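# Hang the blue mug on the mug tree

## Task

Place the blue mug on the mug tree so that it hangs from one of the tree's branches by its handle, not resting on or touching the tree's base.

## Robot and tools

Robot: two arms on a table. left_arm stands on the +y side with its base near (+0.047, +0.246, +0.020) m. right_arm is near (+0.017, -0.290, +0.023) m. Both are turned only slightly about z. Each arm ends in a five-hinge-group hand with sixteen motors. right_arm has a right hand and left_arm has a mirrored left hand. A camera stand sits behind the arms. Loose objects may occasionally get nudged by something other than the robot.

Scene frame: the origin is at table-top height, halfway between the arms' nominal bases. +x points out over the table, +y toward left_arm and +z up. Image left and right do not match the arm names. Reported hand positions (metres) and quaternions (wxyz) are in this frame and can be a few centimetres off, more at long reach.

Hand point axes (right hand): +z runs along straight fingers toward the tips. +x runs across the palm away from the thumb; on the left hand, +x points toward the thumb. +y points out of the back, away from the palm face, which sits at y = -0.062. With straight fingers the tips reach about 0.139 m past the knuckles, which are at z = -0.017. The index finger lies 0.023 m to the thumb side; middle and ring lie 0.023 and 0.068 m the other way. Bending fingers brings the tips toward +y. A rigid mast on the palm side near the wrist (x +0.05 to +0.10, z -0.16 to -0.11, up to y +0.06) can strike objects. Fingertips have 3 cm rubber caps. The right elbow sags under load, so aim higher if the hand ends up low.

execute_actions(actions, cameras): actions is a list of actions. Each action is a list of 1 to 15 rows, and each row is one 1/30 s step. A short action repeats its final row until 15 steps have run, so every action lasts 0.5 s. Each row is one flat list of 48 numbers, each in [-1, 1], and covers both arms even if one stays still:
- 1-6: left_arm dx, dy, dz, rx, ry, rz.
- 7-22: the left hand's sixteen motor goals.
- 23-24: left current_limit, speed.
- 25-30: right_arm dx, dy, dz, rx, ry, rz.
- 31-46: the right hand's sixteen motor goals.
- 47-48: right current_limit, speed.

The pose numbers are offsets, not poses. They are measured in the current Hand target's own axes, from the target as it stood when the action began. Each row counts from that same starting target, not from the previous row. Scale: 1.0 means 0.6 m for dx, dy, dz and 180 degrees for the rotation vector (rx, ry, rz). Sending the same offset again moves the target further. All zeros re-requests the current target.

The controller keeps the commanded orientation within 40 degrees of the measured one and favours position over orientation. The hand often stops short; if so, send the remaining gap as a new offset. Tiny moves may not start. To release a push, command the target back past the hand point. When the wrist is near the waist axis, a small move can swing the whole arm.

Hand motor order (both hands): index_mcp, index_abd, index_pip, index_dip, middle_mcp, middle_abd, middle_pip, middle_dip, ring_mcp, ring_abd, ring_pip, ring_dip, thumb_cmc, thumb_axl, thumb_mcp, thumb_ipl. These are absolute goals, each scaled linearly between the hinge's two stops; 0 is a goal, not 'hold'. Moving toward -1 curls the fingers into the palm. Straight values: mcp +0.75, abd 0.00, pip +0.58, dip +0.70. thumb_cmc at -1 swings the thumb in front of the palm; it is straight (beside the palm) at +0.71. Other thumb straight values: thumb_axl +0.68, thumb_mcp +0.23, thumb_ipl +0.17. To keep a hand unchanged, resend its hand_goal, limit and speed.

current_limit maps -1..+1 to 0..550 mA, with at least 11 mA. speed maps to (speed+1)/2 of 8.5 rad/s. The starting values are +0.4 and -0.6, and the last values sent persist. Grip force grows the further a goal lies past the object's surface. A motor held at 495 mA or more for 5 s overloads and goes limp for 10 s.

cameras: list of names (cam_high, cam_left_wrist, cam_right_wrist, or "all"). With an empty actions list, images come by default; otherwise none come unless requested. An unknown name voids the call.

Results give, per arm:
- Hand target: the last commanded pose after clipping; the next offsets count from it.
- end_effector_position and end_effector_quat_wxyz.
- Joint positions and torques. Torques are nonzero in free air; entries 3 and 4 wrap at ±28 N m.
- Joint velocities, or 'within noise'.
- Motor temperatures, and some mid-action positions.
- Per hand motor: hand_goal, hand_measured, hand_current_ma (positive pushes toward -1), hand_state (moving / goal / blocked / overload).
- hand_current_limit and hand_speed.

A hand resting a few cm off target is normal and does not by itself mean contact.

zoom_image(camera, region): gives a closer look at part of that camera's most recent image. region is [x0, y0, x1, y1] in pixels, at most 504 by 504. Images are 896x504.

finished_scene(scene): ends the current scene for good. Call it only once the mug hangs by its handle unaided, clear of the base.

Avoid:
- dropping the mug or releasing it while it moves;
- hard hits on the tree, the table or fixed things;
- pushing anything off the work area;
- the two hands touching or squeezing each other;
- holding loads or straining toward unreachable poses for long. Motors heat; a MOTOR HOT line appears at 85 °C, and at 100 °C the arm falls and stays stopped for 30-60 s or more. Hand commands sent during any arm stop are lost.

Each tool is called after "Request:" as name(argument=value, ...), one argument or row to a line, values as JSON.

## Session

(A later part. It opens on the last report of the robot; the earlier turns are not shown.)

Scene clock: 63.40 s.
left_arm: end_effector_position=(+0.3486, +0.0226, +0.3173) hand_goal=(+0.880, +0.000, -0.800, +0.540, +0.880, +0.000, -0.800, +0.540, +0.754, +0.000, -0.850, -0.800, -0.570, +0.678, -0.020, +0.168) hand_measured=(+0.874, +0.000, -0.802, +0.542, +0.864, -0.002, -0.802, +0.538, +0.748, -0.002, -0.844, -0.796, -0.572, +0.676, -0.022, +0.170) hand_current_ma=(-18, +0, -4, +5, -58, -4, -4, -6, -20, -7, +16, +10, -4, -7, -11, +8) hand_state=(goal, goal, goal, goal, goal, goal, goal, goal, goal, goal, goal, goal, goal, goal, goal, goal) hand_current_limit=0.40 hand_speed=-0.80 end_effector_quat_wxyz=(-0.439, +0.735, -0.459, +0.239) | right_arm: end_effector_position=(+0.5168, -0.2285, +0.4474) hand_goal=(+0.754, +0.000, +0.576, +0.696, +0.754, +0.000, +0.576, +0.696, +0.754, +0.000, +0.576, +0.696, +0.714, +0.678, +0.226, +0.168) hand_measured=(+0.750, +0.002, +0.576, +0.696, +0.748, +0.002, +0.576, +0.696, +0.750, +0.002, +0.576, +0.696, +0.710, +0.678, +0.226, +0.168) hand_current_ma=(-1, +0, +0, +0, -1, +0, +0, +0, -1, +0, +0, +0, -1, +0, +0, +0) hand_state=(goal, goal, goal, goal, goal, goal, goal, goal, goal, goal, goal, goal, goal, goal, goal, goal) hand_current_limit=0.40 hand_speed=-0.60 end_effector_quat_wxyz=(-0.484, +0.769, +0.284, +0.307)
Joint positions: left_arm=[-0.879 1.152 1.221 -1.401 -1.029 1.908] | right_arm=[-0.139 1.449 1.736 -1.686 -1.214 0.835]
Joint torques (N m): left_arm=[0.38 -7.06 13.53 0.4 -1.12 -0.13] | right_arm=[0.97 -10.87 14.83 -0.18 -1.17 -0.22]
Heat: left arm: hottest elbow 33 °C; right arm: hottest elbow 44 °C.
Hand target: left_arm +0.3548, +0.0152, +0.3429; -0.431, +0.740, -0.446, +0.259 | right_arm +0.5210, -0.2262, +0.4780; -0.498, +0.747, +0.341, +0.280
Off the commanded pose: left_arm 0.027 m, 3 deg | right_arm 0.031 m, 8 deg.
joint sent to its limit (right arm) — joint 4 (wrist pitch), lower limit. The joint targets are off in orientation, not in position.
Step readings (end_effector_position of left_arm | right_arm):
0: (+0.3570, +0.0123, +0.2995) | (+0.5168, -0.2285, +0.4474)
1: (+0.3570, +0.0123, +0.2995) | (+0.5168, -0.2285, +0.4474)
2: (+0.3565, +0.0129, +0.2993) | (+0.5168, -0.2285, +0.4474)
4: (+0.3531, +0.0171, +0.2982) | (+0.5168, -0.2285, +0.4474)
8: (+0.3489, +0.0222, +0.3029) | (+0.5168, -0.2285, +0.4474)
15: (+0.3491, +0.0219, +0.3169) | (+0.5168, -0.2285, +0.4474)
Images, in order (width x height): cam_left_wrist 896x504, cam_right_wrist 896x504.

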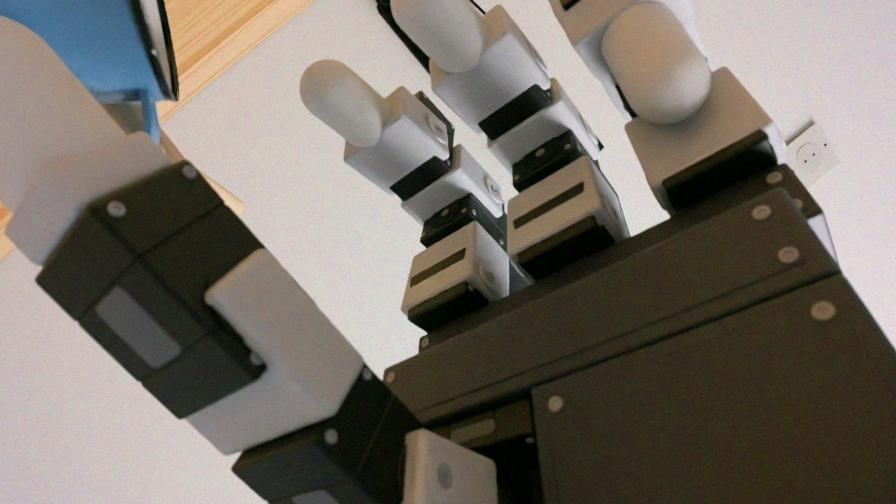

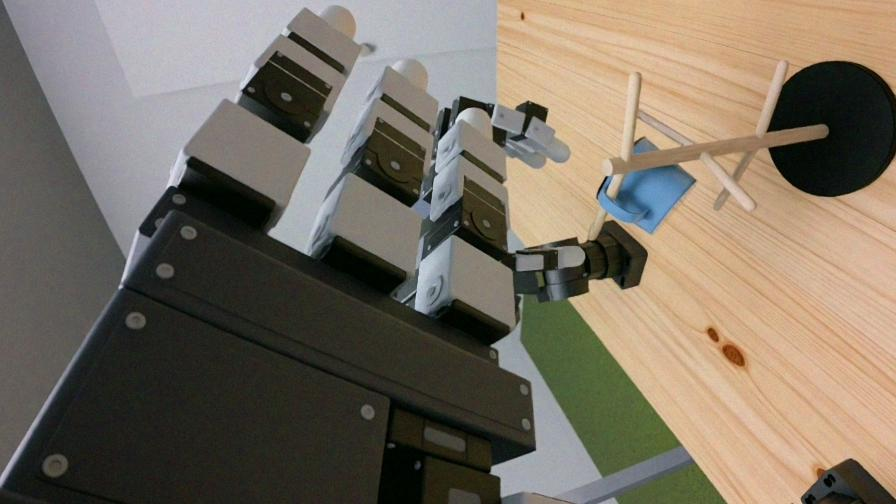

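Request:
execute_actions(
  actions=[
    [[-0.0187,-0.087,-0.0488,0,0,0,0.88,0,-0.80,0.54,0.88,0,-0.80,0.54,0.754,0,-0.85,-0.8,-0.571,0.678,-0.02,0.168,0.4,-0.8,0,0,0,0,0,0,0.754,0,0.576,0.696,0.754,0,0.576,0.696,0.754,0,0.576,0.696,0.714,0.678,0.226,0.168,0.4,-0.6]],
  ],
  cameras=["cam_right_wrist","cam_high"],
)

Request:
zoom_image(
  camera="cam_right_wrist",
  region=[520, 100, 720, 290],
)

Scene clock: 65.73 s.
left_arm: end_effector_position=(+0.3431, +0.0293, +0.3823) hand_goal=(+0.880, +0.000, -0.800, +0.540, +0.880, +0.000, -0.800, +0.540, +0.754, +0.000, -0.850, -0.800, -0.570, +0.678, -0.020, +0.168) hand_measured=(+0.874, +0.000, -0.802, +0.542, +0.866, -0.002, -0.802, +0.538, +0.748, -0.002, -0.844, -0.796, -0.572, +0.676, -0.022, +0.170) hand_current_ma=(-18, +0, -4, +5, -55, -4, -4, -6, -20, -7, +16, +10, -4, -7, -11, +8) hand_state=(goal, goal, goal, goal, goal, goal, goal, goal, goal, goal, goal, goal, goal, goal, goal, goal) hand_current_limit=0.40 hand_speed=-0.80 end_effector_quat_wxyz=(-0.436, +0.734, -0.458, +0.246) | right_arm: end_effector_position=(+0.5168, -0.2285, +0.4474) hand_goal=(+0.754, +0.000, +0.576, +0.696, +0.754, +0.000, +0.576, +0.696, +0.754, +0.000, +0.576, +0.696, +0.714, +0.678, +0.226, +0.168) hand_measured=(+0.750, +0.002, +0.576, +0.696, +0.748, +0.002, +0.576, +0.696, +0.750, +0.002, +0.576, +0.696, +0.710, +0.678, +0.226, +0.168) hand_current_ma=(-1, +0, +0, +0, -1, +0, +0, +0, -1, +0, +0, +0, -1, +0, +0, +0) hand_state=(goal, goal, goal, goal, goal, goal, goal, goal, goal, goal, goal, goal, goal, goal, goal, goal) hand_current_limit=0.40 hand_speed=-0.60 end_effector_quat_wxyz=(-0.484, +0.769, +0.284, +0.307)
Joint positions: left_arm=[-0.879 1.143 1.385 -1.548 -1.028 1.922] | right_arm=[-0.139 1.449 1.736 -1.686 -1.214 0.835]
Joint torques (N m): left_arm=[0.91 -5.66 13.27 0.42 -1.11 -0.13] | right_arm=[0.97 -10.87 14.89 -0.21 -1.17 -0.21]
Motor temperatures (°C): left_arm=[24 30 33 22 24 24] | right_arm=[29 34 45 25 27 23]
Heat: left arm: hottest elbow 33 °C; right arm: hottest elbow 45 °C.
Hand target: left_arm +0.3499, +0.0252, +0.4028; -0.431, +0.740, -0.446, +0.259 | right_arm +0.5210, -0.2262, +0.4780; -0.498, +0.747, +0.341, +0.280
Off the commanded pose: left_arm 0.022 m, 2 deg | right_arm 0.031 m, 8 deg.
joint sent to its limit (right arm) — joint 4 (wrist pitch), lower limit. The joint targets are off in orientation, not in position.
Step readings (end_effector_position of left_arm | right_arm):
0: (+0.3485, +0.0227, +0.3172) | (+0.5168, -0.2285, +0.4474)
1: (+0.3485, +0.0227, +0.3178) | (+0.5168, -0.2285, +0.4474)
2: (+0.3475, +0.0237, +0.3196) | (+0.5168, -0.2285, +0.4474)
4: (+0.3450, +0.0263, +0.3287) | (+0.5168, -0.2285, +0.4474)
8: (+0.3452, +0.0263, +0.3622) | (+0.5168, -0.2285, +0.4474)
15: (+0.3435, +0.0289, +0.3853) | (+0.5168, -0.2285, +0.4474)
Images, in order (width x height): cam_high 896x504, cam_right_wrist 896x504.

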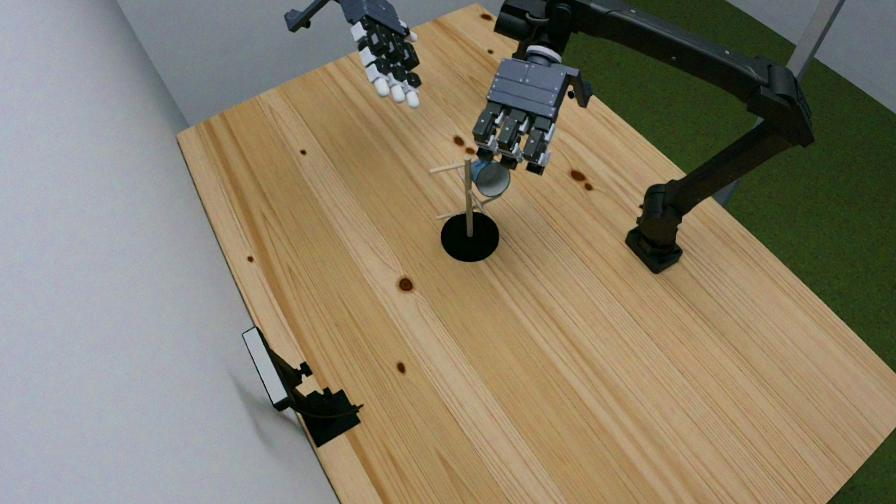

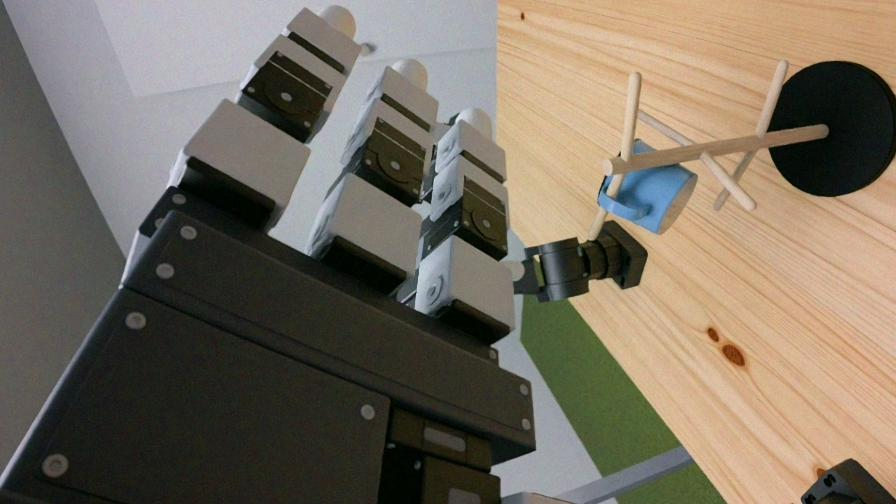

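Scaled by 2.520.

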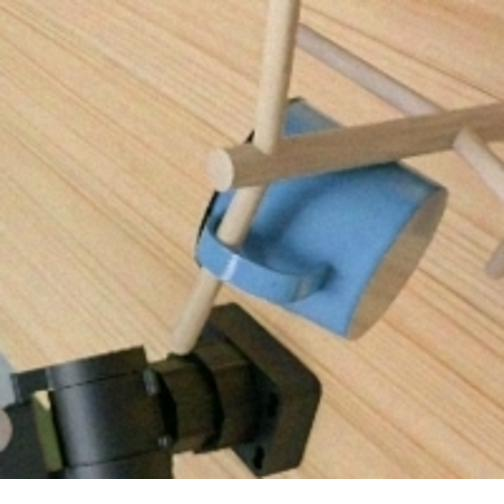

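Request:
finished_scene(
  scene=2,
)

The scene is finished: the task was done.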